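# Put the apple in the white box's nearest end slot

## Task

Set the apple down inside whichever end compartment of the white box is closest to where the apple rests at the start, then open the hand so the apple is no longer held.

## Robot and tools

Robot: two arms, left_arm (base near x=+0.010, y=+0.270 m) and right_arm (base near x=-0.025, y=-0.245 m). Each carries a five-finger hand: right_arm a right hand, left_arm a mirrored left hand. A post stands behind the arms and a camera stand sits between them just behind the bases. Do not strike either one.

Frame: all positions, orientations and offsets use the scene frame. The origin is at table-top height, midway between the nominal bases. +x points out over the table, +z up, and +y toward left_arm. Image sides do not match arm names. Reported hand positions can be off by a few cm.

Hand point: a point 0.05 m in front of the palm, level with the index finger. Its +z runs along the straight fingers and +y points out of the palm. On the right hand, +x points across the palm away from the thumb; on the left hand, +x points toward the thumb. Straight fingertips reach 0.06-0.07 m past the point along +z, on a line 0.06 m behind it along -y. A wrist bracket on the little-finger side can collide with things.

Row layout: every action row and every move target has 28 numbers, each in [-1, 1]. The first 14 belong to left_arm and the last 14 to right_arm. Each arm's 14 are:
- dx, dy, dz, rx, ry, rz: an offset (not a pose) from that arm's current Hand target, along scene axes. 1.0 equals 0.6 m, or 180 degrees for rotation. rx, ry, rz form one rotation vector, applied about the Hand target's position. Six zeros ask nothing new of that arm.
- thumb_turn, thumb_bend, index, middle, ring, little: absolute finger targets. -1 is open or straight, +1 is closed. For thumb_turn, +1 puts the thumb in front of the palm.
- force_limit: the fingertip force at which a closing motor stops. It runs linearly from about 0 N at -1 to 10 N at +1 (15 N for the two thumb motors).
- speed: finger speed. It rises from near 0 at -1 to full speed at +0.48 and stays full above that.
No value means 'leave the hand alone'. To keep a hand as it is, resend the eight hand numbers from the last row actually run for it. If no row has run for it yet, send its hand_measured six values plus hand_force_limit and hand_speed.

execute_actions(actions, cameras): actions is a list of actions. Each action is up to 15 rows, one row per 1/30 s control step; if fewer, the last row is held until step 15. Every row in an action counts from the Hand target at that action's start. Each new action starts from the updated Hand target, so repeating an offset moves further. cameras: a list of names, ["all"] or []. An empty actions list returns all images by default.

move(target, speed, blend, blocking, cameras): target is one 28-number row, or a list of up to 15 rows. Every row counts from the same starting Hand targets, not from the previous row. Each hand travels a straight line to its target.
- speed: m/s, 0.002 to 4.3, default 0.25. Turning is capped at twice that value in rad/s. Give one value, or one per target.
- blend: corner rounding in metres, 0 by default, which stops at each target.
- blocking=false: returns after about 0.5 s while the move keeps running.
The whole move is capped at 10 s. Paths do not avoid obstacles or the other arm. Faster moves overshoot more and hit harder. The result adds a 'move:' line: done, off_target, moving, held or fault, plus limits (paced = pose clipped, held = steps withheld).

wait(seconds 0-3600): lets time pass with no new command. stop(): brakes a running move. zoom_image(camera, region=[x0,y0,x1,y1]): a closer view of the latest image from cam_high, cam_left_wrist or cam_right_wrist, at most 504x504 px. show_instructions(): reference pages. finished_scene(scene=1): ends the scene for good.

Cameras: cam_high is fixed and looks down over the table. cam_left_wrist and cam_right_wrist ride on the hands. All are 896x504, with calibration given as T_world_to_cam.

Results: end_effector_position in metres and end_effector_quat_wxyz; Hand target, the pose your next offsets count from; joint positions, velocities and torques. Hand readings come as six values in motor order: hand_measured (position on the target scale), hand_stopped_by (moving, target, force, stalled, fault) and hand_load_n (fingertip load; positive means pushed open). A grip that is lost shows as hand_load_n falling near 0.

Control quirks:
- Commanded orientation is clipped to within 40 degrees of the current orientation.
- Arms often rest 1-5 cm short of the target, usually low. Resending or adding the missing offset helps.
- Small moves may not start, and a small turn can shift the point noticeably.
- To stop pressing on something, command the target back past the hand point.

Gripping:
- A closed thumb plus fingers hold objects about 0.035-0.065 m thick.
- The thumb tip against the index pad can pinch light items up to 0.08 m.
- For a gentle grasp, close at speed -0.94 or lower with a modest force_limit.
- To open, send targets more open than hand_measured.

Avoid:
- Dropping the apple from any height; lower it until it rests, then open.
- Releasing it while it still moves.
- Knocking it or the box off the table.
- Slamming into the table or box, or pressing hard.
- Letting the two hands or arms touch.
- Holding a stretched or pushing arm for long; motors overheat and the arm collapses (MOTOR HOT, then OVER-TEMPERATURE FAULT).
Loose objects may occasionally get nudged.

Each tool is called after "Request:" as name(argument=value, ...) on one line, values as JSON.

Reference images:

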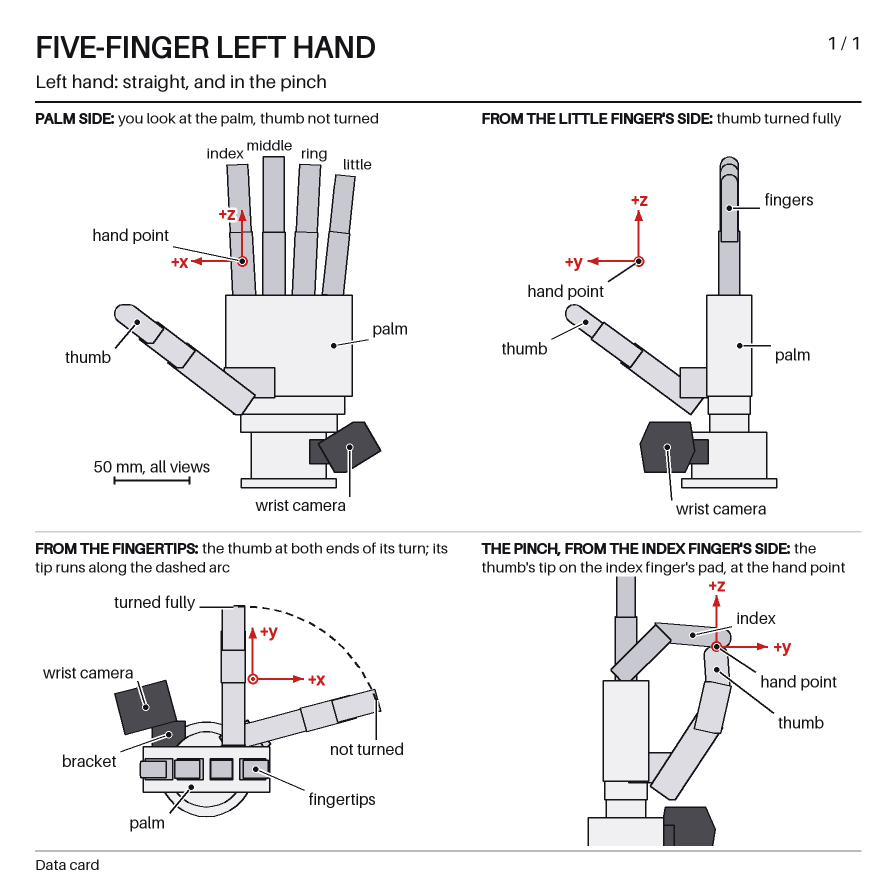

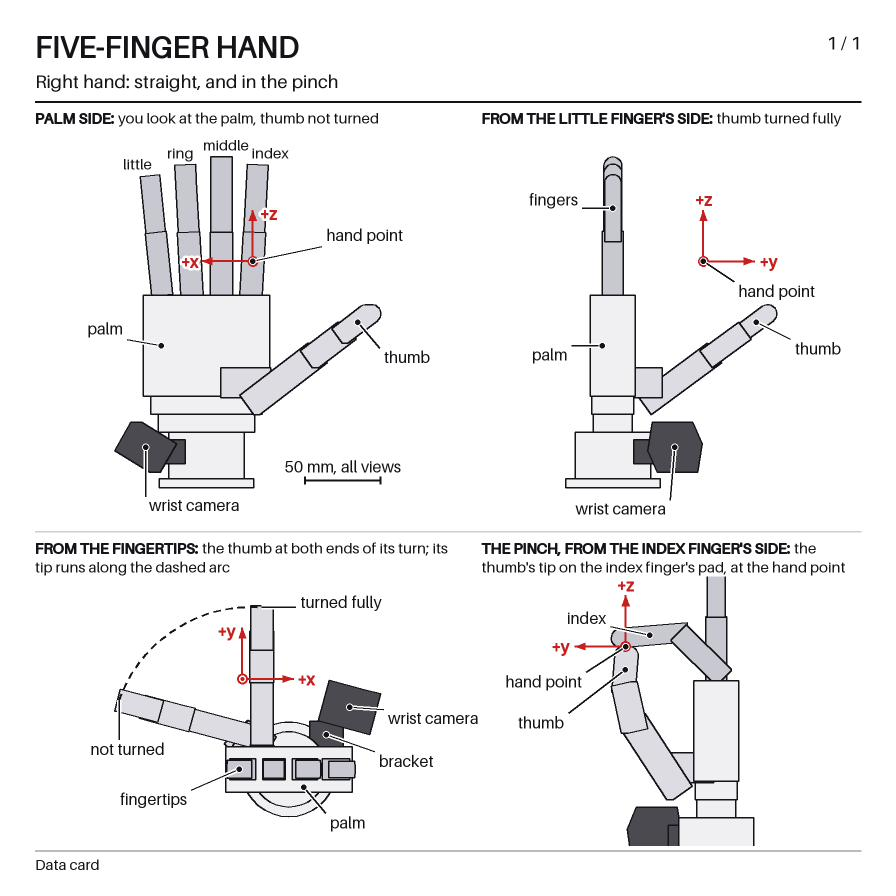

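## Session

Request:
execute_actions(actions=[])

Scene clock: 0.00 s.
left_arm: end_effector_position=(+0.5128, -0.0363, +0.1648) hand_measured=(-1.000, -1.000, -1.000, -1.000, -1.000, -1.000) hand_load_n=(+0.0, +0.0, +0.0, +0.0, +0.0, +0.0) hand_stopped_by=(target, target, target, target, target, target) hand_force_limit=0.00 hand_speed=-0.80 end_effector_quat_wxyz=(+0.266, +0.001, +0.762, -0.590) | right_arm: end_effector_position=(+0.3723, -0.4669, +0.1288) hand_measured=(-1.000, -1.000, -1.000, -1.000, -1.000, -1.000) hand_load_n=(+0.0, +0.0, +0.0, +0.0, +0.0, +0.0) hand_stopped_by=(target, target, target, target, target, target) hand_force_limit=0.00 hand_speed=-0.80 end_effector_quat_wxyz=(+0.430, -0.391, +0.790, -0.197)
Joint positions: left_arm=[-0.369 1.537 0.891 0.406 0.821 0.603] | right_arm=[-0.87 1.358 0.796 -0.242 -0.696 0.092]
Joint velocities: within noise
Joint torques (N m): no reading
Heat: left arm: hottest shoulder 39 °C; right arm: hottest wrist pitch 37 °C.
Hand target: left_arm +0.5197, -0.0385, +0.1772; +0.276, +0.008, +0.756, -0.593 | right_arm +0.3791, -0.4745, +0.1415; +0.433, -0.394, +0.782, -0.212

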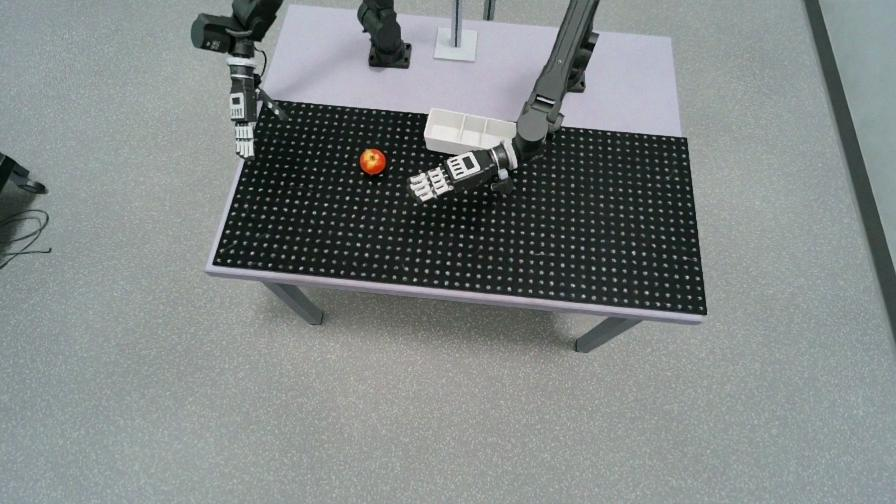

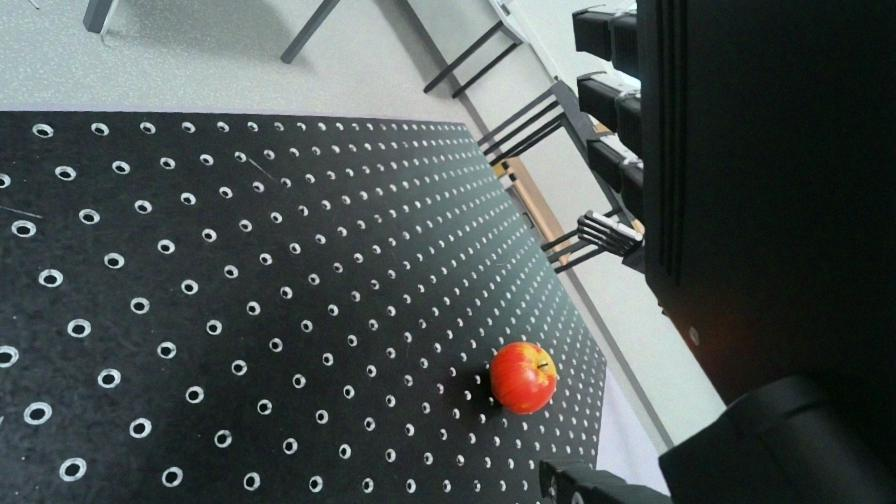

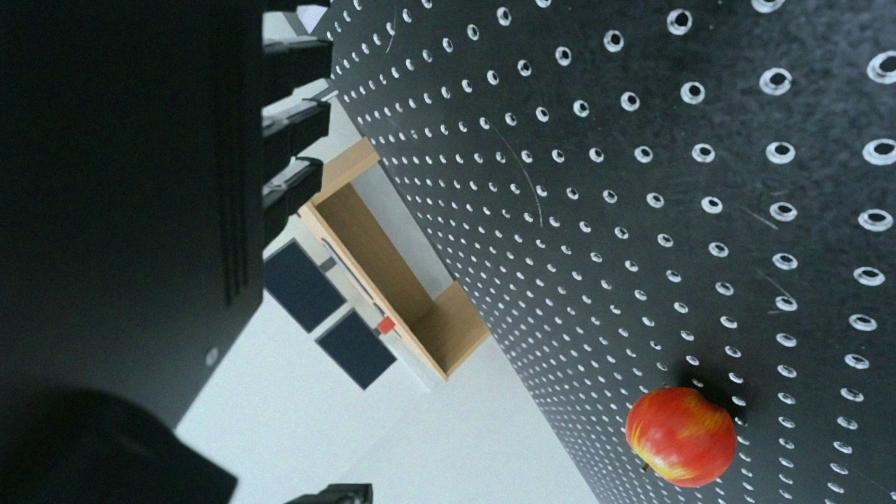

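Request:
zoom_image(camera="cam_high", region=[340, 80, 600, 226])

Scaled by 1.938 from the camera's image (finer frame: 1280x720).

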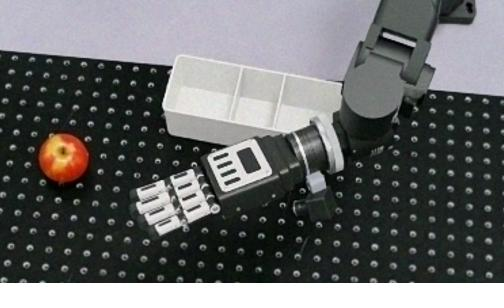

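Request:
move(target=[0.083,0.5,0.083,0,0,0.172,-1,-1,-1,-1,-1,-1,0,-0.8,-0.057,0.416,0.0975,-0.1622,0.0672,0.126,1,-1,-1,-1,-1,-1,0,0], speed=0.25, cameras=["all"])

Scene clock: 93.23 s.
left_arm: end_effector_position=(+0.5600, +0.2573, +0.2023) hand_measured=(-1.000, -1.000, -1.000, -1.000, -1.000, -1.000) hand_load_n=(+0.0, +0.0, +0.0, +0.0, +0.0, +0.0) hand_stopped_by=(target, target, target, target, target, target) hand_force_limit=0.00 hand_speed=-0.80 end_effector_quat_wxyz=(+0.408, -0.206, +0.737, -0.498) | right_arm: end_effector_position=(+0.3282, -0.2269, +0.1688) hand_measured=(+1.000, -1.000, -1.000, -1.000, -1.000, -1.000) hand_load_n=(+0.0, +0.0, +0.0, +0.0, +0.0, +0.0) hand_stopped_by=(target, target, target, target, target, target) hand_force_limit=0.00 hand_speed=0.00 end_effector_quat_wxyz=(-0.251, +0.663, -0.659, +0.252)
Joint positions: left_arm=[0.172 1.376 0.844 0.277 0.824 0.603] | right_arm=[-0.065 0.912 0.746 -0.677 -0.03 -0.039]
Joint torques (N m): left_arm=[0.09 -10.75 10.48 1.25 0.28 -0.03] | right_arm=[1.03 -4.19 13.41 1.05 0.08 0.2]
Heat: left arm: hottest shoulder 38 °C; right arm: hottest wrist pitch 35 °C.
Hand target: left_arm +0.5695, +0.2614, +0.2272; +0.425, -0.194, +0.731, -0.498 | right_arm +0.3448, -0.2249, +0.1998; -0.270, +0.654, -0.653, +0.270
Off the commanded pose: left_arm 0.027 m, 2 deg | right_arm 0.035 m, 3 deg.
move: off_target (left_arm, right_arm)
cam_left_wrist: T_world_to_cam=[[-0.224, -0.61692, 0.75448, 0.13655], [-0.88965, -0.18666, -0.41676, 0.62625], [0.39794, -0.76457, -0.50703, 0.19036]] pos_world=[0.51198, 0.34668, 0.25449]
cam_right_wrist: T_world_to_cam=[[-0.72408, -0.23609, -0.64805, 0.29239], [-0.47332, 0.85351, 0.21791, 0.31758], [0.50167, 0.46452, -0.72976, 0.17762]] pos_world=[0.27293, -0.28453, 0.2499]

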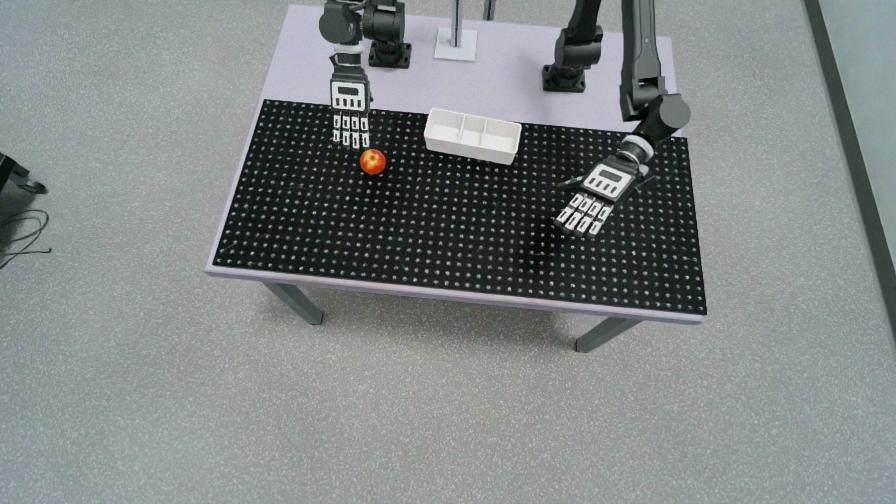

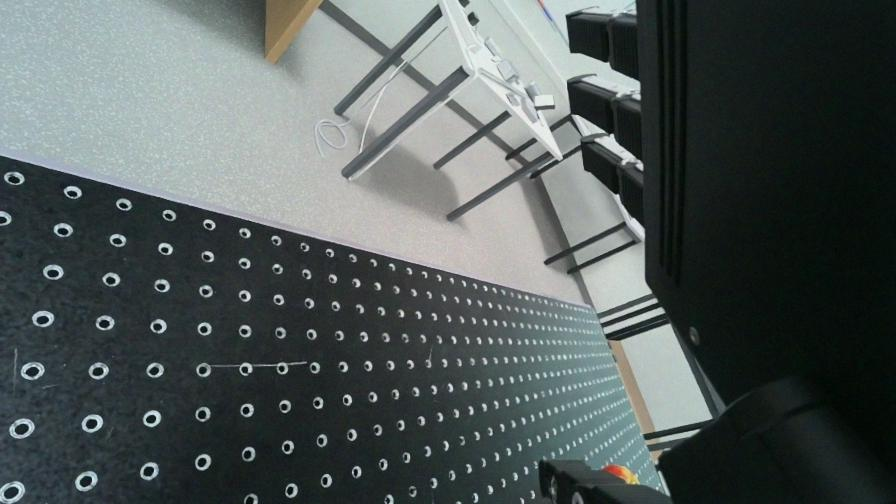

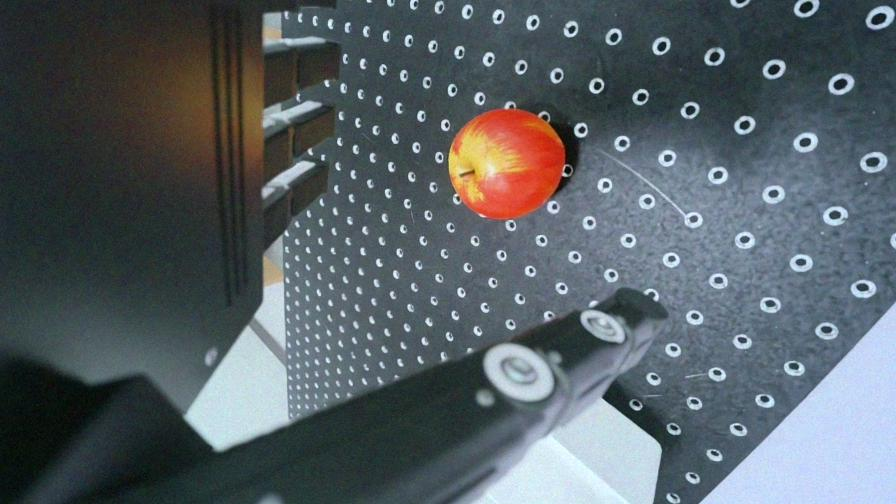

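Request:
zoom_image(camera="cam_high", region=[320, 90, 540, 214])

Request:
zoom_image(camera="cam_high", region=[415, 95, 535, 175])

Scaled by 2.291 from the camera's image (finer frame: 1280x720).

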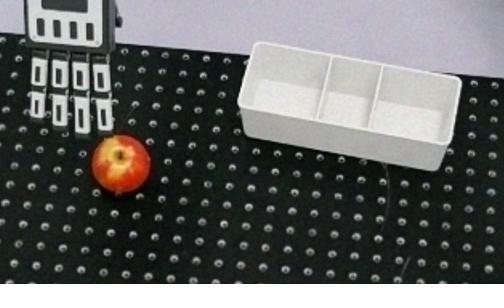

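Scaled by 4.200 from the camera's image (finer frame: 1280x720).

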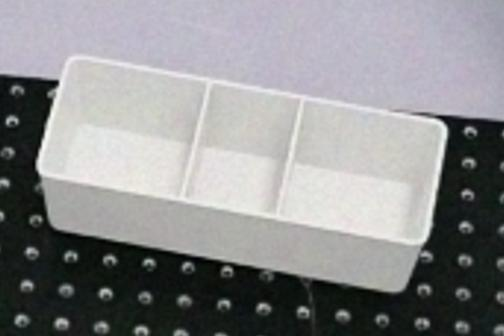

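Request:
move(target=[0,0,0,0,0,0,-1,-1,-1,-1,-1,-1,0,-0.8,0.077,0,-0.081,0,-0.033,0,1,-1,-0.6,-1,-1,-1,0,0], speed=0.15, cameras=["cam_high","cam_right_wrist"])

Scene clock: 266.80 s.
left_arm: end_effector_position=(+0.5600, +0.2573, +0.2023) hand_measured=(-1.000, -1.000, -1.000, -1.000, -1.000, -1.000) hand_load_n=(+0.0, +0.0, +0.0, +0.0, +0.0, +0.0) hand_stopped_by=(target, target, target, target, target, target) hand_force_limit=0.00 hand_speed=-0.80 end_effector_quat_wxyz=(+0.408, -0.206, +0.737, -0.498) | right_arm: end_effector_position=(+0.3856, -0.2293, +0.1450) hand_measured=(+1.000, -1.000, -0.600, -1.000, -1.000, -1.000) hand_load_n=(+0.0, +0.0, +0.0, +0.0, +0.0, +0.0) hand_stopped_by=(target, target, target, target, target, target) hand_force_limit=0.00 hand_speed=0.00 end_effector_quat_wxyz=(-0.294, +0.643, -0.641, +0.298)
Joint positions: left_arm=[0.172 1.376 0.844 0.277 0.824 0.603] | right_arm=[-0.065 1.032 0.695 -0.371 -0.03 -0.034]
Joint torques (N m): left_arm=[-0.09 -11.11 10.3 1.32 0.28 -0.03] | right_arm=[1.2 -5.25 9.22 2.03 0.07 0.2]
Heat: left arm: hottest shoulder 36 °C; right arm: hottest elbow 37 °C.
Hand target: left_arm +0.5695, +0.2614, +0.2272; +0.425, -0.194, +0.731, -0.498 | right_arm +0.3911, -0.2249, +0.1514; -0.304, +0.639, -0.638, +0.304
Off the commanded pose: left_arm 0.027 m, 2 deg | right_arm 0.009 m, 1 deg.
move: done
cam_right_wrist: T_world_to_cam=[[-0.63047, -0.23543, -0.73965, 0.29524], [-0.49493, 0.85599, 0.1494, 0.37079], [0.59796, 0.46026, -0.6562, 0.08377]] pos_world=[0.31956, -0.28644, 0.21795]

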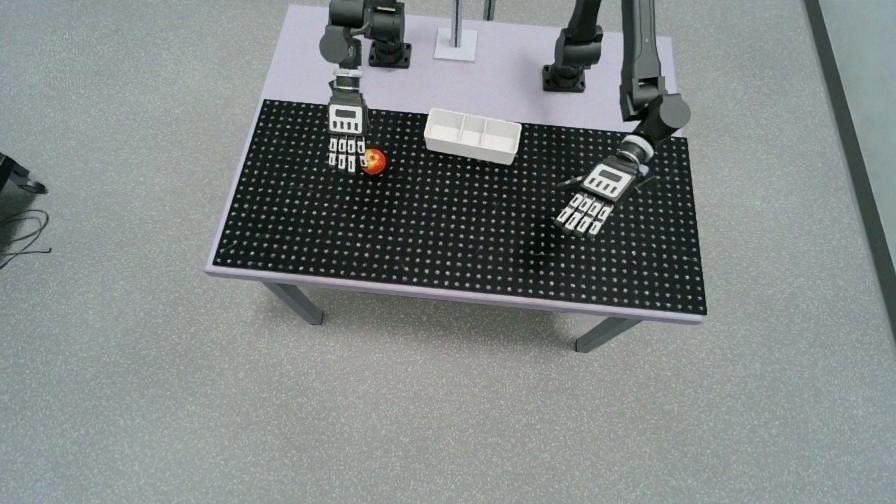

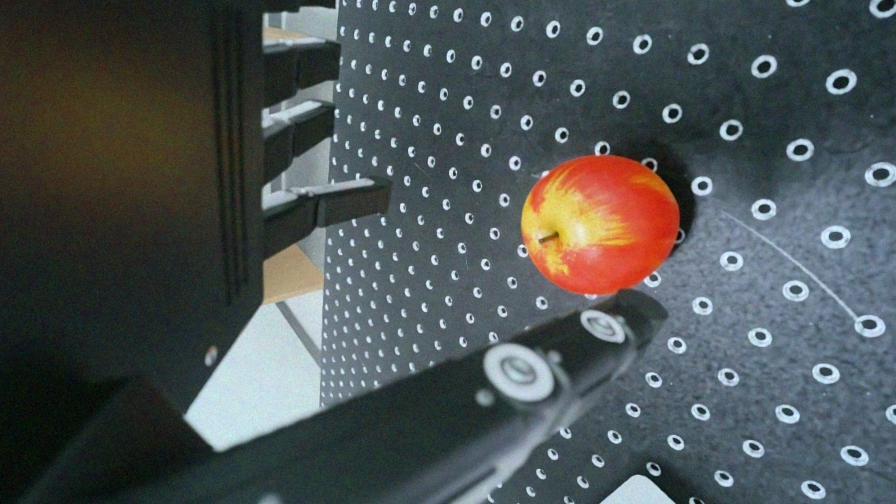

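Request:
move(target=[0,0,0,0,0,0,-1,-1,-1,-1,-1,-1,0,-0.8,0.0023,0.0083,-0.0923,0,0,0,1,-1,-0.6,-1,-1,-1,0,0], speed=0.1, cameras=["cam_high","cam_right_wrist"])

Scene clock: 310.47 s.
left_arm: end_effector_position=(+0.5600, +0.2573, +0.2023) hand_measured=(-1.000, -1.000, -1.000, -1.000, -1.000, -1.000) hand_load_n=(+0.0, +0.0, +0.0, +0.0, +0.0, +0.0) hand_stopped_by=(target, target, target, target, target, target) hand_force_limit=0.00 hand_speed=-0.80 end_effector_quat_wxyz=(+0.408, -0.206, +0.737, -0.498) | right_arm: end_effector_position=(+0.3881, -0.2257, +0.0928) hand_measured=(+1.000, -1.000, -0.600, -1.000, -1.000, -1.000) hand_load_n=(-0.5, +0.0, +0.0, +0.0, +0.0, +0.0) hand_stopped_by=(target, target, target, target, target, target) hand_force_limit=0.00 hand_speed=0.00 end_effector_quat_wxyz=(-0.296, +0.641, -0.641, +0.301)
Joint positions: left_arm=[0.172 1.376 0.844 0.277 0.824 0.603] | right_arm=[-0.052 1.112 0.594 -0.182 -0.017 -0.023]
Joint torques (N m): left_arm=[0.15 -10.75 10.48 1.36 0.3 -0.02] | right_arm=[1.44 -5.42 8.39 2 0.09 0.21]
Heat: left arm: hottest shoulder 36 °C; right arm: hottest elbow 32 °C.
Hand target: left_arm +0.5695, +0.2614, +0.2272; +0.425, -0.194, +0.731, -0.498 | right_arm +0.3925, -0.2200, +0.0959; -0.304, +0.639, -0.638, +0.304
Off the commanded pose: left_arm 0.027 m, 2 deg | right_arm 0.008 m, 1 deg.
move: done
cam_right_wrist: T_world_to_cam=[[-0.6257, -0.23399, -0.74414, 0.25802], [-0.49349, 0.85753, 0.1453, 0.37686], [0.60412, 0.45814, -0.65203, 0.04312]] pos_world=[0.32138, -0.28255, 0.16536]

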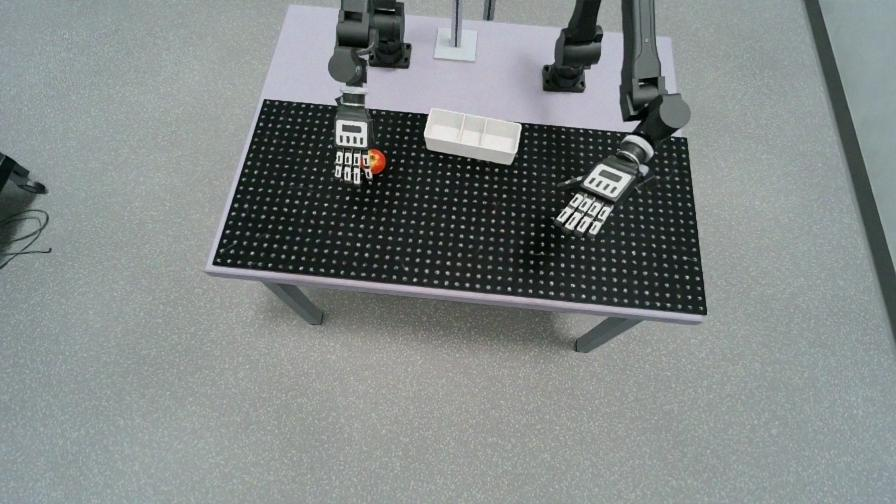

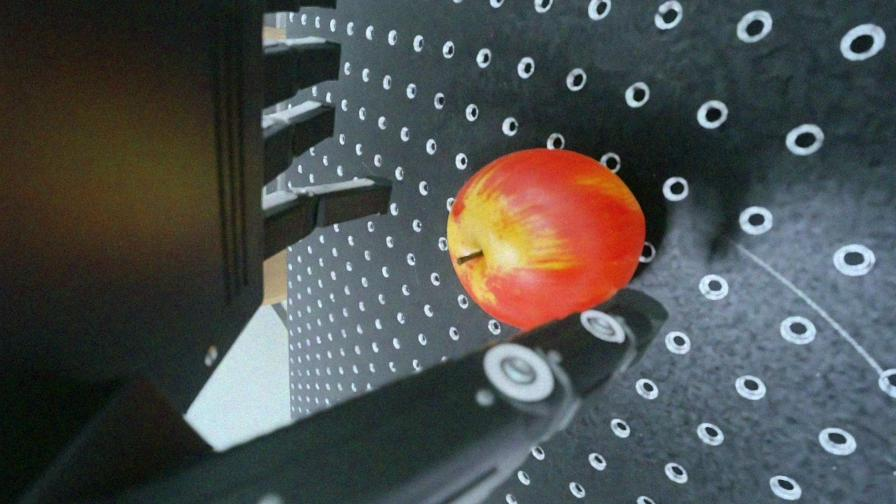

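Request:
move(target=[0,0,0,0,0,0,-1,-1,-1,-1,-1,-1,0,-0.8,-0.0033,0.0057,-0.0633,0,0,0,1,-1,-0.6,-1,-1,-1,0,0], speed=0.08, cameras=["cam_high","cam_right_wrist"])

Scene clock: 331.43 s.
left_arm: end_effector_position=(+0.5600, +0.2573, +0.2023) hand_measured=(-1.000, -1.000, -1.000, -1.000, -1.000, -1.000) hand_load_n=(-0.5, +0.0, +0.0, +0.0, +0.0, +0.0) hand_stopped_by=(target, target, target, target, target, target) hand_force_limit=0.00 hand_speed=-0.80 end_effector_quat_wxyz=(+0.408, -0.206, +0.737, -0.498) | right_arm: end_effector_position=(+0.3866, -0.2223, +0.0557) hand_measured=(+1.000, -1.000, -0.600, -1.000, -1.000, -1.000) hand_load_n=(+0.0, +0.0, +0.0, +0.0, +0.0, +0.0) hand_stopped_by=(target, target, target, target, target, target) hand_force_limit=0.00 hand_speed=0.00 end_effector_quat_wxyz=(-0.296, +0.641, -0.641, +0.302)
Joint positions: left_arm=[0.172 1.376 0.844 0.277 0.824 0.603] | right_arm=[-0.041 1.186 0.528 -0.04 -0.008 -0.016]
Joint torques (N m): left_arm=[0.21 -10.81 10.3 1.26 0.28 -0.04] | right_arm=[1.44 -5.54 7.69 2.03 0.1 0.21]
Heat: left arm: hottest shoulder 35 °C; right arm: hottest wrist pitch 32 °C.
Hand target: left_arm +0.5695, +0.2614, +0.2272; +0.425, -0.194, +0.731, -0.498 | right_arm +0.3905, -0.2166, +0.0580; -0.304, +0.639, -0.638, +0.304
Off the commanded pose: left_arm 0.027 m, 2 deg | right_arm 0.007 m, 1 deg.
move: done
cam_right_wrist: T_world_to_cam=[[-0.62437, -0.23393, -0.74527, 0.22978], [-0.49353, 0.85769, 0.14425, 0.37885], [0.60547, 0.45788, -0.65097, 0.01761]] pos_world=[0.31978, -0.27925, 0.12806]

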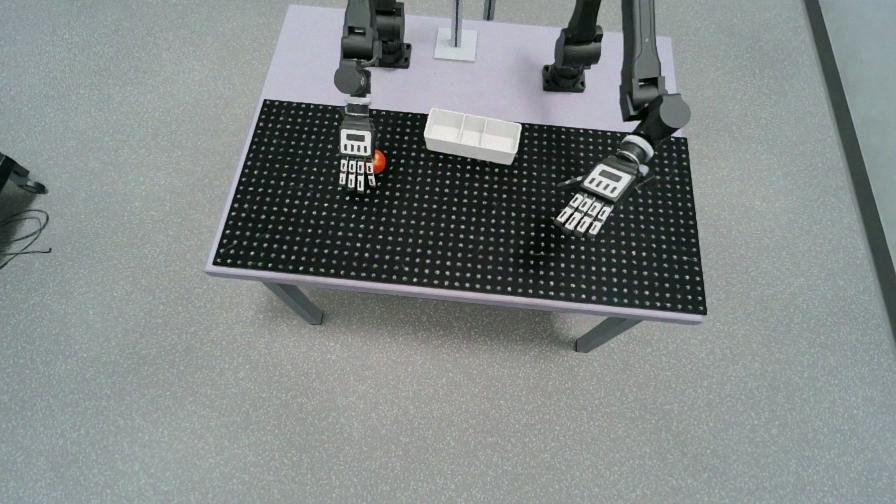

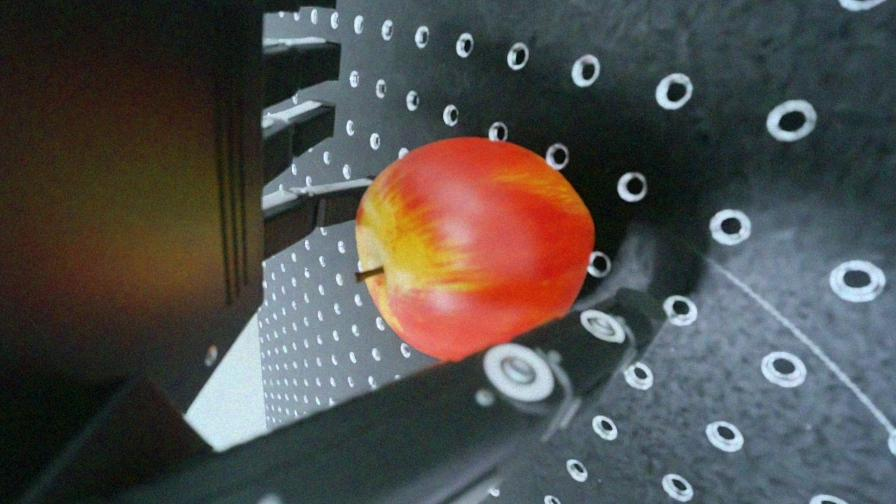

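Request:
move(target=[0,0,0,0,0,0,-1,-1,-1,-1,-1,-1,0,-0.8,0,0.0083,0,0,0,0,1,-1,-0.6,-1,-1,-1,0,0], speed=0.05)

Request:
move(target=[0,0,0,0,0,0,-1,-1,-1,-1,-1,-1,0,-0.8,0,0,0,0,0,0,1,-0.74,-0.1,-1,-1,-1,0,-0.94], cameras=["cam_right_wrist"])

Scene clock: 351.83 s.
left_arm: end_effector_position=(+0.5600, +0.2573, +0.2023) hand_measured=(-1.000, -1.000, -1.000, -1.000, -1.000, -1.000) hand_load_n=(+0.0, +0.0, +0.0, +0.0, +0.0, +0.0) hand_stopped_by=(target, target, target, target, target, target) hand_force_limit=0.00 hand_speed=-0.80 end_effector_quat_wxyz=(+0.408, -0.206, +0.737, -0.498) | right_arm: end_effector_position=(+0.3866, -0.2169, +0.0556) hand_measured=(+1.000, -1.000, -0.600, -1.000, -1.000, -1.000) hand_load_n=(+0.0, +0.0, +0.0, +0.0, +0.0, +0.0) hand_stopped_by=(target, target, target, target, target, target) hand_force_limit=0.00 hand_speed=0.00 end_effector_quat_wxyz=(-0.296, +0.642, -0.640, +0.302)
Joint positions: left_arm=[0.172 1.376 0.844 0.277 0.824 0.603] | right_arm=[-0.023 1.186 0.528 -0.04 0.005 -0.006]
Joint torques (N m): left_arm=[0.38 -10.52 10.59 1.17 0.29 0] | right_arm=[1.38 -5.54 7.69 2.03 0.11 0.21]
Heat: left arm: hottest shoulder 35 °C; right arm: hottest wrist pitch 32 °C.
Hand target: left_arm +0.5695, +0.2614, +0.2272; +0.425, -0.194, +0.731, -0.498 | right_arm +0.3905, -0.2117, +0.0580; -0.304, +0.639, -0.638, +0.304
Off the commanded pose: left_arm 0.027 m, 2 deg | right_arm 0.007 m, 1 deg.
move: done

Scene clock: 354.87 s.
left_arm: end_effector_position=(+0.5600, +0.2573, +0.2023) hand_measured=(-1.000, -1.000, -1.000, -1.000, -1.000, -1.000) hand_load_n=(+0.0, +0.0, +0.0, +0.5, -0.5, +0.0) hand_stopped_by=(target, target, target, target, target, target) hand_force_limit=0.00 hand_speed=-0.80 end_effector_quat_wxyz=(+0.408, -0.206, +0.737, -0.498) | right_arm: end_effector_position=(+0.3866, -0.2168, +0.0557) hand_measured=(+1.000, -0.758, -0.140, -1.000, -1.000, -1.000) hand_load_n=(-1.0, +7.0, +5.5, +0.0, +0.0, +0.0) hand_stopped_by=(target, force, force, target, target, target) hand_force_limit=0.00 hand_speed=-0.94 end_effector_quat_wxyz=(-0.296, +0.641, -0.641, +0.301)
Joint positions: left_arm=[0.172 1.376 0.844 0.277 0.824 0.603] | right_arm=[-0.023 1.186 0.528 -0.04 0.005 -0.005]
Joint torques (N m): left_arm=[0.56 -10.64 10.54 1.24 0.26 -0.01] | right_arm=[1.38 -5.54 7.71 2.03 0.1 0.19]
Heat: left arm: hottest shoulder 35 °C; right arm: hottest wrist pitch 32 °C.
Hand target: left_arm +0.5695, +0.2614, +0.2272; +0.425, -0.194, +0.731, -0.498 | right_arm +0.3905, -0.2117, +0.0580; -0.304, +0.639, -0.638, +0.304
Off the commanded pose: left_arm 0.027 m, 2 deg | right_arm 0.007 m, 1 deg.
move: done
cam_right_wrist: T_world_to_cam=[[-0.62421, -0.23437, -0.74527, 0.23095], [-0.49424, 0.85725, 0.14437, 0.37428], [0.60505, 0.45847, -0.65094, 0.01532]] pos_world=[0.31988, -0.27375, 0.12806]

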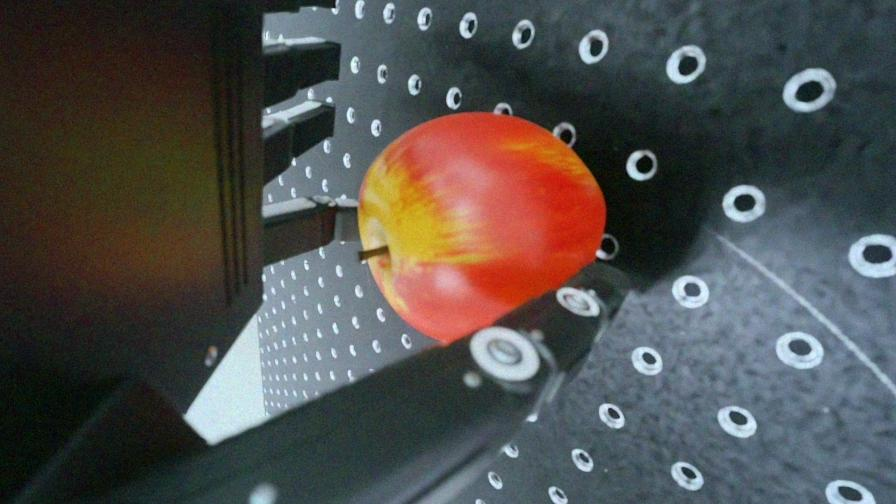

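Request:
move(target=[0,0,0,0,0,0,-1,-1,-1,-1,-1,-1,0,-0.8,0,0,0.067,0,0,0,1,-0.74,-0.1,-1,-1,-1,0,-0.94], speed=0.06, cameras=["cam_high","cam_right_wrist"])

Scene clock: 366.33 s.
left_arm: end_effector_position=(+0.5600, +0.2573, +0.2023) hand_measured=(-1.000, -1.000, -1.000, -1.000, -1.000, -1.000) hand_load_n=(+0.0, +0.0, +0.0, +0.0, +0.0, +0.0) hand_stopped_by=(target, target, target, target, target, target) hand_force_limit=0.00 hand_speed=-0.80 end_effector_quat_wxyz=(+0.408, -0.206, +0.737, -0.498) | right_arm: end_effector_position=(+0.3615, -0.2168, +0.0621) hand_measured=(+1.000, -0.758, -0.140, -1.000, -1.000, -1.000) hand_load_n=(-0.5, +7.5, +5.5, +0.0, +0.0, +0.0) hand_stopped_by=(target, force, force, target, target, target) hand_force_limit=0.00 hand_speed=-0.94 end_effector_quat_wxyz=(-0.276, +0.650, -0.650, +0.281)
Joint positions: left_arm=[0.172 1.376 0.844 0.277 0.824 0.603] | right_arm=[-0.023 1.112 0.528 -0.177 0.005 -0.005]
Joint torques (N m): left_arm=[0.32 -10.58 10.51 1.29 0.27 -0.03] | right_arm=[1.32 -6.18 12.64 1.29 0.06 0.19]
Heat: left arm: hottest shoulder 35 °C; right arm: hottest wrist pitch 32 °C.
Hand target: left_arm +0.5695, +0.2614, +0.2272; +0.425, -0.194, +0.731, -0.498 | right_arm +0.3905, -0.2117, +0.0981; -0.304, +0.639, -0.638, +0.304
Off the commanded pose: left_arm 0.027 m, 2 deg | right_arm 0.047 m, 4 deg.
move: off_target (right_arm)
cam_right_wrist: T_world_to_cam=[[-0.66911, -0.23396, -0.70538, 0.23389], [-0.48418, 0.8573, 0.17493, 0.35536], [0.5638, 0.45858, -0.6869, 0.05193]] pos_world=[0.29928, -0.27375, 0.13849]

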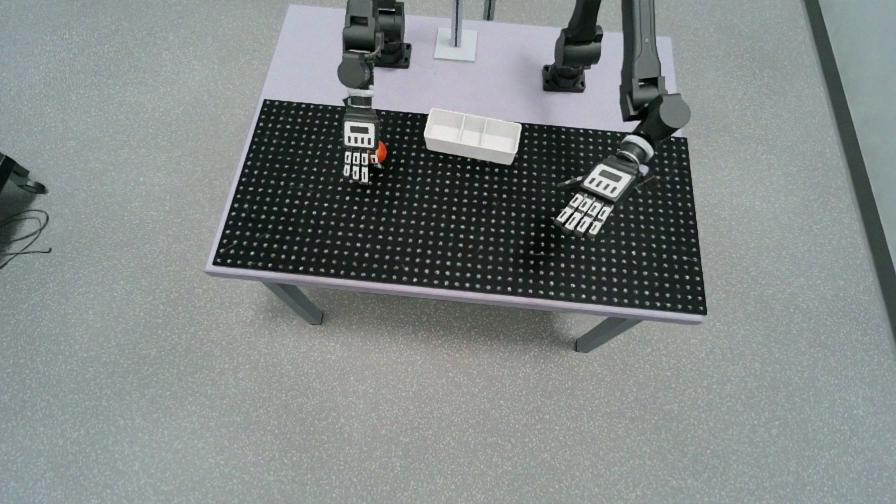

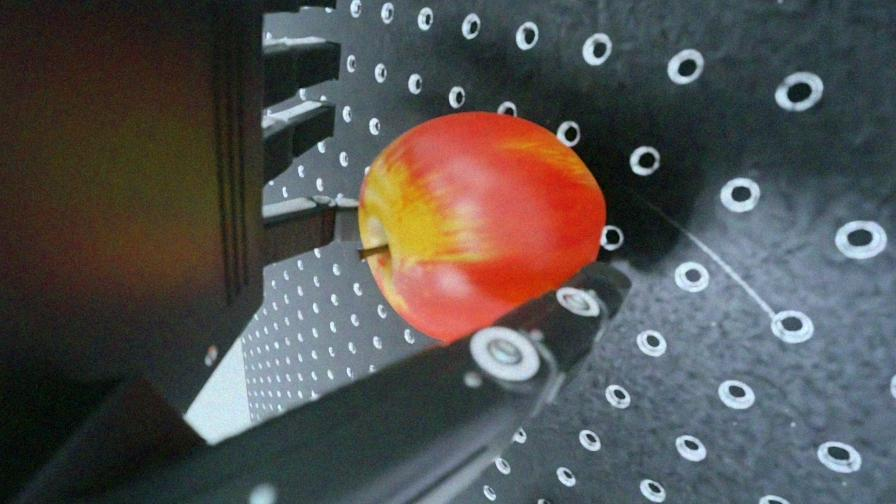

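Request:
move(target=[[0,0,0,0,0,0,-1,-1,-1,-1,-1,-1,0,-0.8,-0.0925,0.0695,0.087,0,0,0.05,1,-0.74,-0.1,-1,-1,-1,0,-0.94],[0,0,0,0,0,0,-1,-1,-1,-1,-1,-1,0,-0.8,-0.2025,0.283,0.11,0,0,0.172,1,-0.74,-0.1,-1,-1,-1,0,-0.94]], speed=0.1, blend=0.03, cameras=["cam_high","cam_right_wrist"])

Scene clock: 395.30 s.
left_arm: end_effector_position=(+0.5600, +0.2573, +0.2023) hand_measured=(-1.000, -1.000, -1.000, -1.000, -1.000, -1.000) hand_load_n=(+0.0, +0.0, +0.0, +0.0, +0.0, +0.0) hand_stopped_by=(target, target, target, target, target, target) hand_force_limit=0.00 hand_speed=-0.80 end_effector_quat_wxyz=(+0.408, -0.206, +0.737, -0.498) | right_arm: end_effector_position=(+0.2515, -0.0558, +0.1269) hand_measured=(+1.000, -0.758, -0.140, -1.000, -1.000, -1.000) hand_load_n=(-0.5, +7.0, +5.5, +0.0, +0.0, +0.0) hand_stopped_by=(target, force, force, target, target, target) hand_force_limit=0.00 hand_speed=-0.94 end_effector_quat_wxyz=(-0.345, +0.797, -0.455, +0.196)
Joint positions: left_arm=[0.172 1.376 0.844 0.277 0.824 0.603] | right_arm=[0.477 0.815 0.552 -0.491 -0.027 -0.023]
Joint torques (N m): left_arm=[0.21 -10.64 10.48 1.31 0.29 0.01] | right_arm=[1.38 -3.08 14.02 1.29 0.06 0.12]
Heat: left arm: hottest shoulder 35 °C; right arm: hottest wrist pitch 32 °C.
Hand target: left_arm +0.5695, +0.2614, +0.2272; +0.425, -0.194, +0.731, -0.498 | right_arm +0.2689, -0.0418, +0.1641; -0.374, +0.786, -0.444, +0.212
Off the commanded pose: left_arm 0.027 m, 2 deg | right_arm 0.043 m, 4 deg.
move: off_target (right_arm)
cam_right_wrist: T_world_to_cam=[[-0.45477, -0.53561, -0.71156, 0.17379], [-0.85434, 0.48803, 0.17867, 0.22479], [0.25156, 0.68917, -0.67953, 0.17512]] pos_world=[0.22703, -0.13731, 0.2025]

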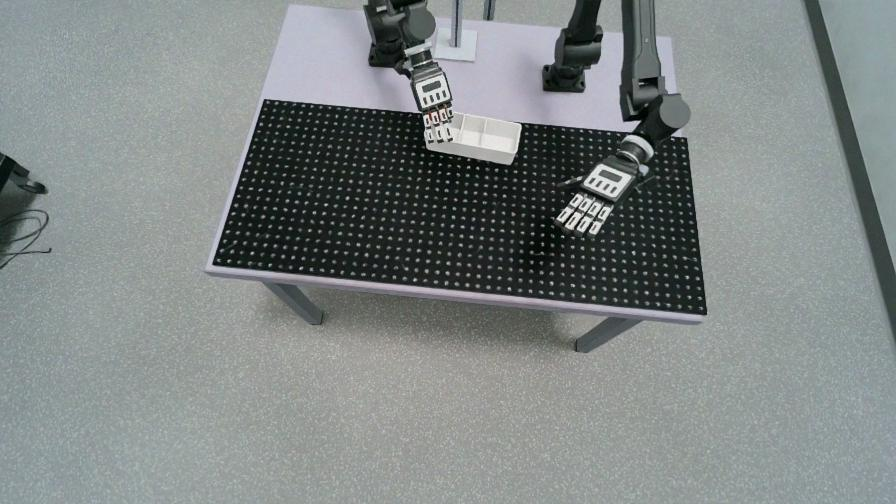

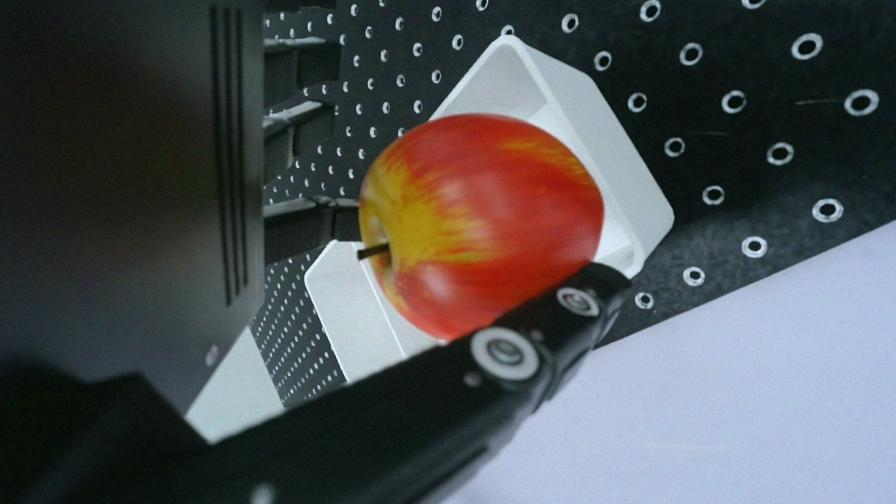

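Request:
zoom_image(camera="cam_right_wrist", region=[240, 0, 744, 504])

Request:
zoom_image(camera="cam_high", region=[360, 50, 540, 176])

Scaled by 1.000.

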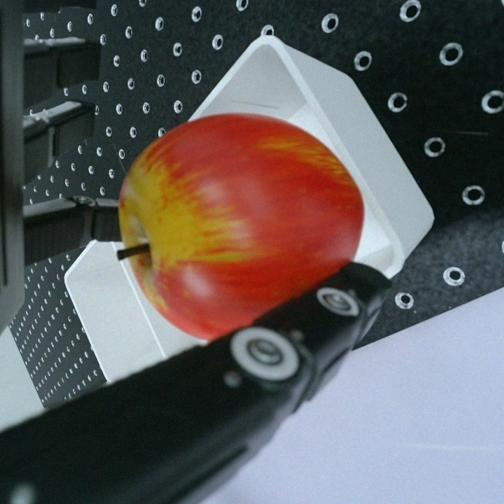

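Scaled by 2.800 from the camera's image (finer frame: 1280x720).

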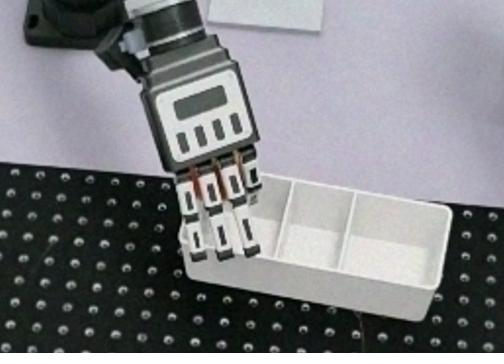

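Request:
move(target=[0,0,0,0,0,0,-1,-1,-1,-1,-1,-1,0,-0.8,0.029,0.0325,0,0,0,0,1,-0.74,-0.1,-1,-1,-1,0,-0.94], speed=0.08, cameras=["cam_high","cam_right_wrist"])

Scene clock: 471.67 s.
left_arm: end_effector_position=(+0.5600, +0.2573, +0.2023) hand_measured=(-1.000, -1.000, -1.000, -1.000, -1.000, -1.000) hand_load_n=(+0.0, +0.0, +0.0, +0.0, +0.0, +0.0) hand_stopped_by=(target, target, target, target, target, target) hand_force_limit=0.00 hand_speed=-0.80 end_effector_quat_wxyz=(+0.408, -0.206, +0.737, -0.498) | right_arm: end_effector_position=(+0.2640, -0.0415, +0.1269) hand_measured=(+1.000, -0.758, -0.140, -1.000, -1.000, -1.000) hand_load_n=(-0.5, +7.0, +5.0, +0.0, +0.0, -0.5) hand_stopped_by=(target, force, force, target, target, target) hand_force_limit=0.00 hand_speed=-0.94 end_effector_quat_wxyz=(-0.338, +0.802, -0.453, +0.195)
Joint positions: left_arm=[0.172 1.376 0.844 0.277 0.824 0.603] | right_arm=[0.507 0.891 0.594 -0.471 -0.004 -0.013]
Joint torques (N m): left_arm=[0.5 -10.4 10.48 1.24 0.29 -0.01] | right_arm=[1.44 -3.43 13.83 2.09 0.08 0.23]
Heat: left arm: hottest shoulder 34 °C; right arm: hottest elbow 34 °C.
Hand target: left_arm +0.5695, +0.2614, +0.2272; +0.425, -0.194, +0.731, -0.498 | right_arm +0.2863, -0.0223, +0.1641; -0.374, +0.786, -0.444, +0.212
Off the commanded pose: left_arm 0.027 m, 2 deg | right_arm 0.047 m, 5 deg.
move: off_target (right_arm)
cam_right_wrist: T_world_to_cam=[[-0.45765, -0.54905, -0.69936, 0.1857], [-0.85574, 0.48552, 0.17882, 0.22869], [0.24137, 0.68031, -0.69204, 0.16603]] pos_world=[0.24061, -0.12203, 0.20388]

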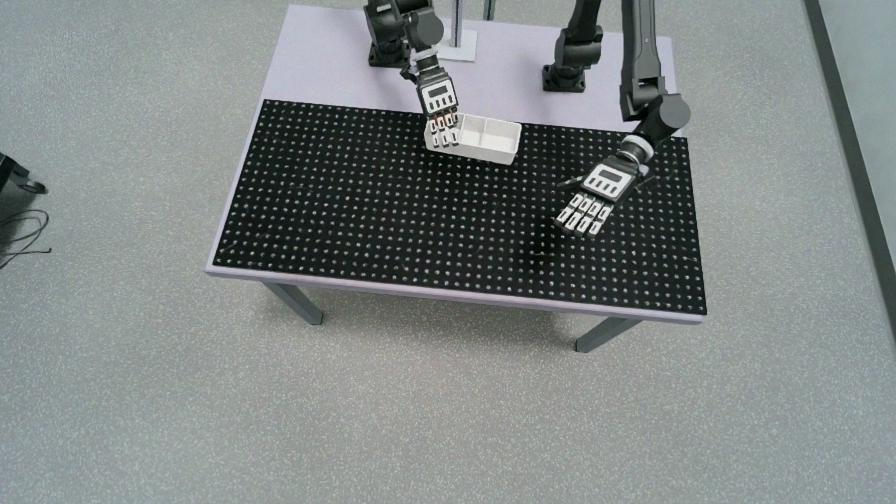

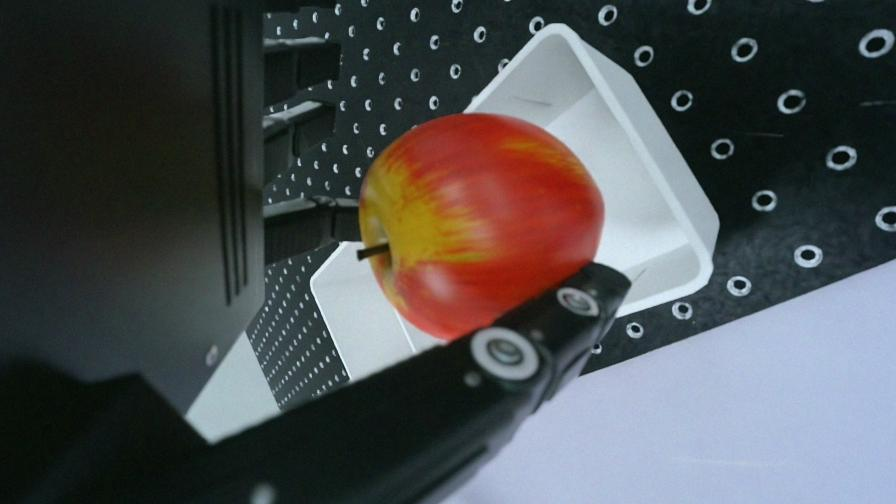

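Request:
zoom_image(camera="cam_high", region=[395, 70, 535, 175])

Scaled by 3.600 from the camera's image (finer frame: 1280x720).

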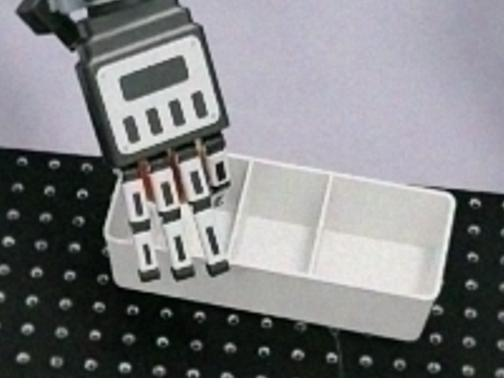

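Request:
move(target=[0,0,0,0,0,0,-1,-1,-1,-1,-1,-1,0,-0.8,-0.0283,-0.0233,-0.0833,-0.0086,0.0143,0,1,-0.74,-0.1,-1,-1,-1,0,-0.94], speed=0.05, cameras=["cam_high","cam_right_wrist"])

Scene clock: 627.57 s.
left_arm: end_effector_position=(+0.5600, +0.2573, +0.2023) hand_measured=(-1.000, -1.000, -1.000, -1.000, -1.000, -1.000) hand_load_n=(+0.0, +0.0, +0.0, +0.0, +0.0, +0.0) hand_stopped_by=(target, target, target, target, target, target) hand_force_limit=0.00 hand_speed=-0.80 end_effector_quat_wxyz=(+0.408, -0.206, +0.737, -0.498) | right_arm: end_effector_position=(+0.2637, -0.0411, +0.1077) hand_measured=(+1.000, -0.758, -0.140, -1.000, -1.000, -1.000) hand_load_n=(-0.5, +7.5, +5.5, +0.0, +0.0, +0.0) hand_stopped_by=(target, force, force, target, target, target) hand_force_limit=0.00 hand_speed=-0.94 end_effector_quat_wxyz=(-0.341, +0.801, -0.452, +0.196)
Joint positions: left_arm=[0.172 1.376 0.844 0.277 0.824 0.603] | right_arm=[0.507 0.911 0.548 -0.399 -0.006 -0.013]
Joint torques (N m): left_arm=[0.56 -10.64 10.5 1.36 0.26 -0.03] | right_arm=[0.62 -3.37 9.26 2.11 -0.14 0.13]
Heat: left arm: hottest shoulder 34 °C; right arm: hottest elbow 42 °C.
Hand target: left_arm +0.5695, +0.2614, +0.2272; +0.425, -0.194, +0.731, -0.498 | right_arm +0.2694, -0.0362, +0.1142; -0.353, +0.796, -0.450, +0.200
Off the commanded pose: left_arm 0.027 m, 2 deg | right_arm 0.010 m, 2 deg.
move: done
cam_right_wrist: T_world_to_cam=[[-0.45384, -0.54635, -0.70394, 0.17197], [-0.85717, 0.48354, 0.17735, 0.23216], [0.24349, 0.68388, -0.68776, 0.15166]] pos_world=[0.24012, -0.12202, 0.18418]

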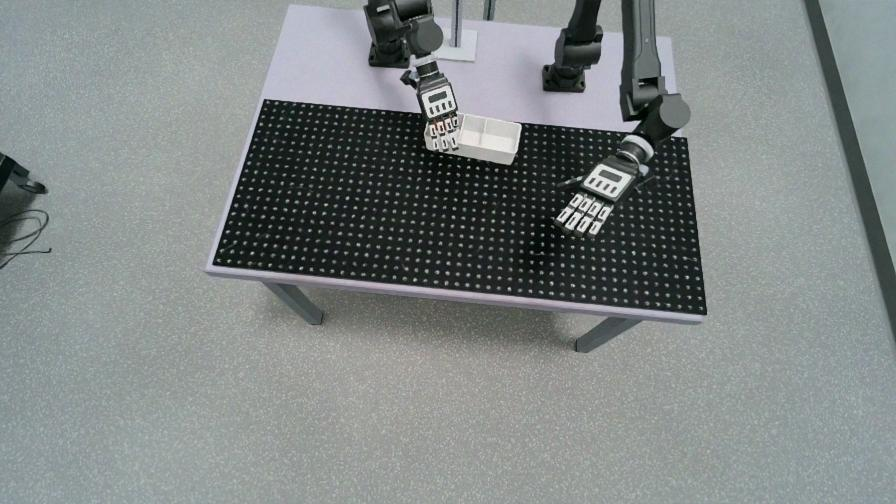

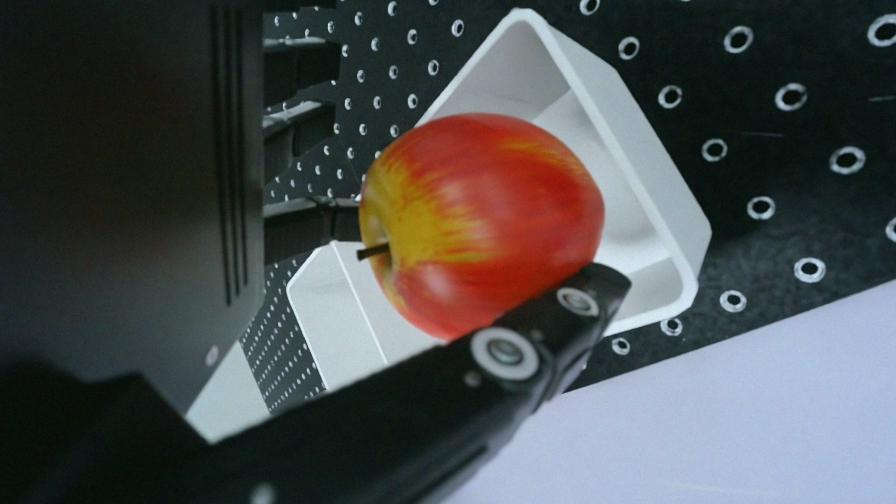

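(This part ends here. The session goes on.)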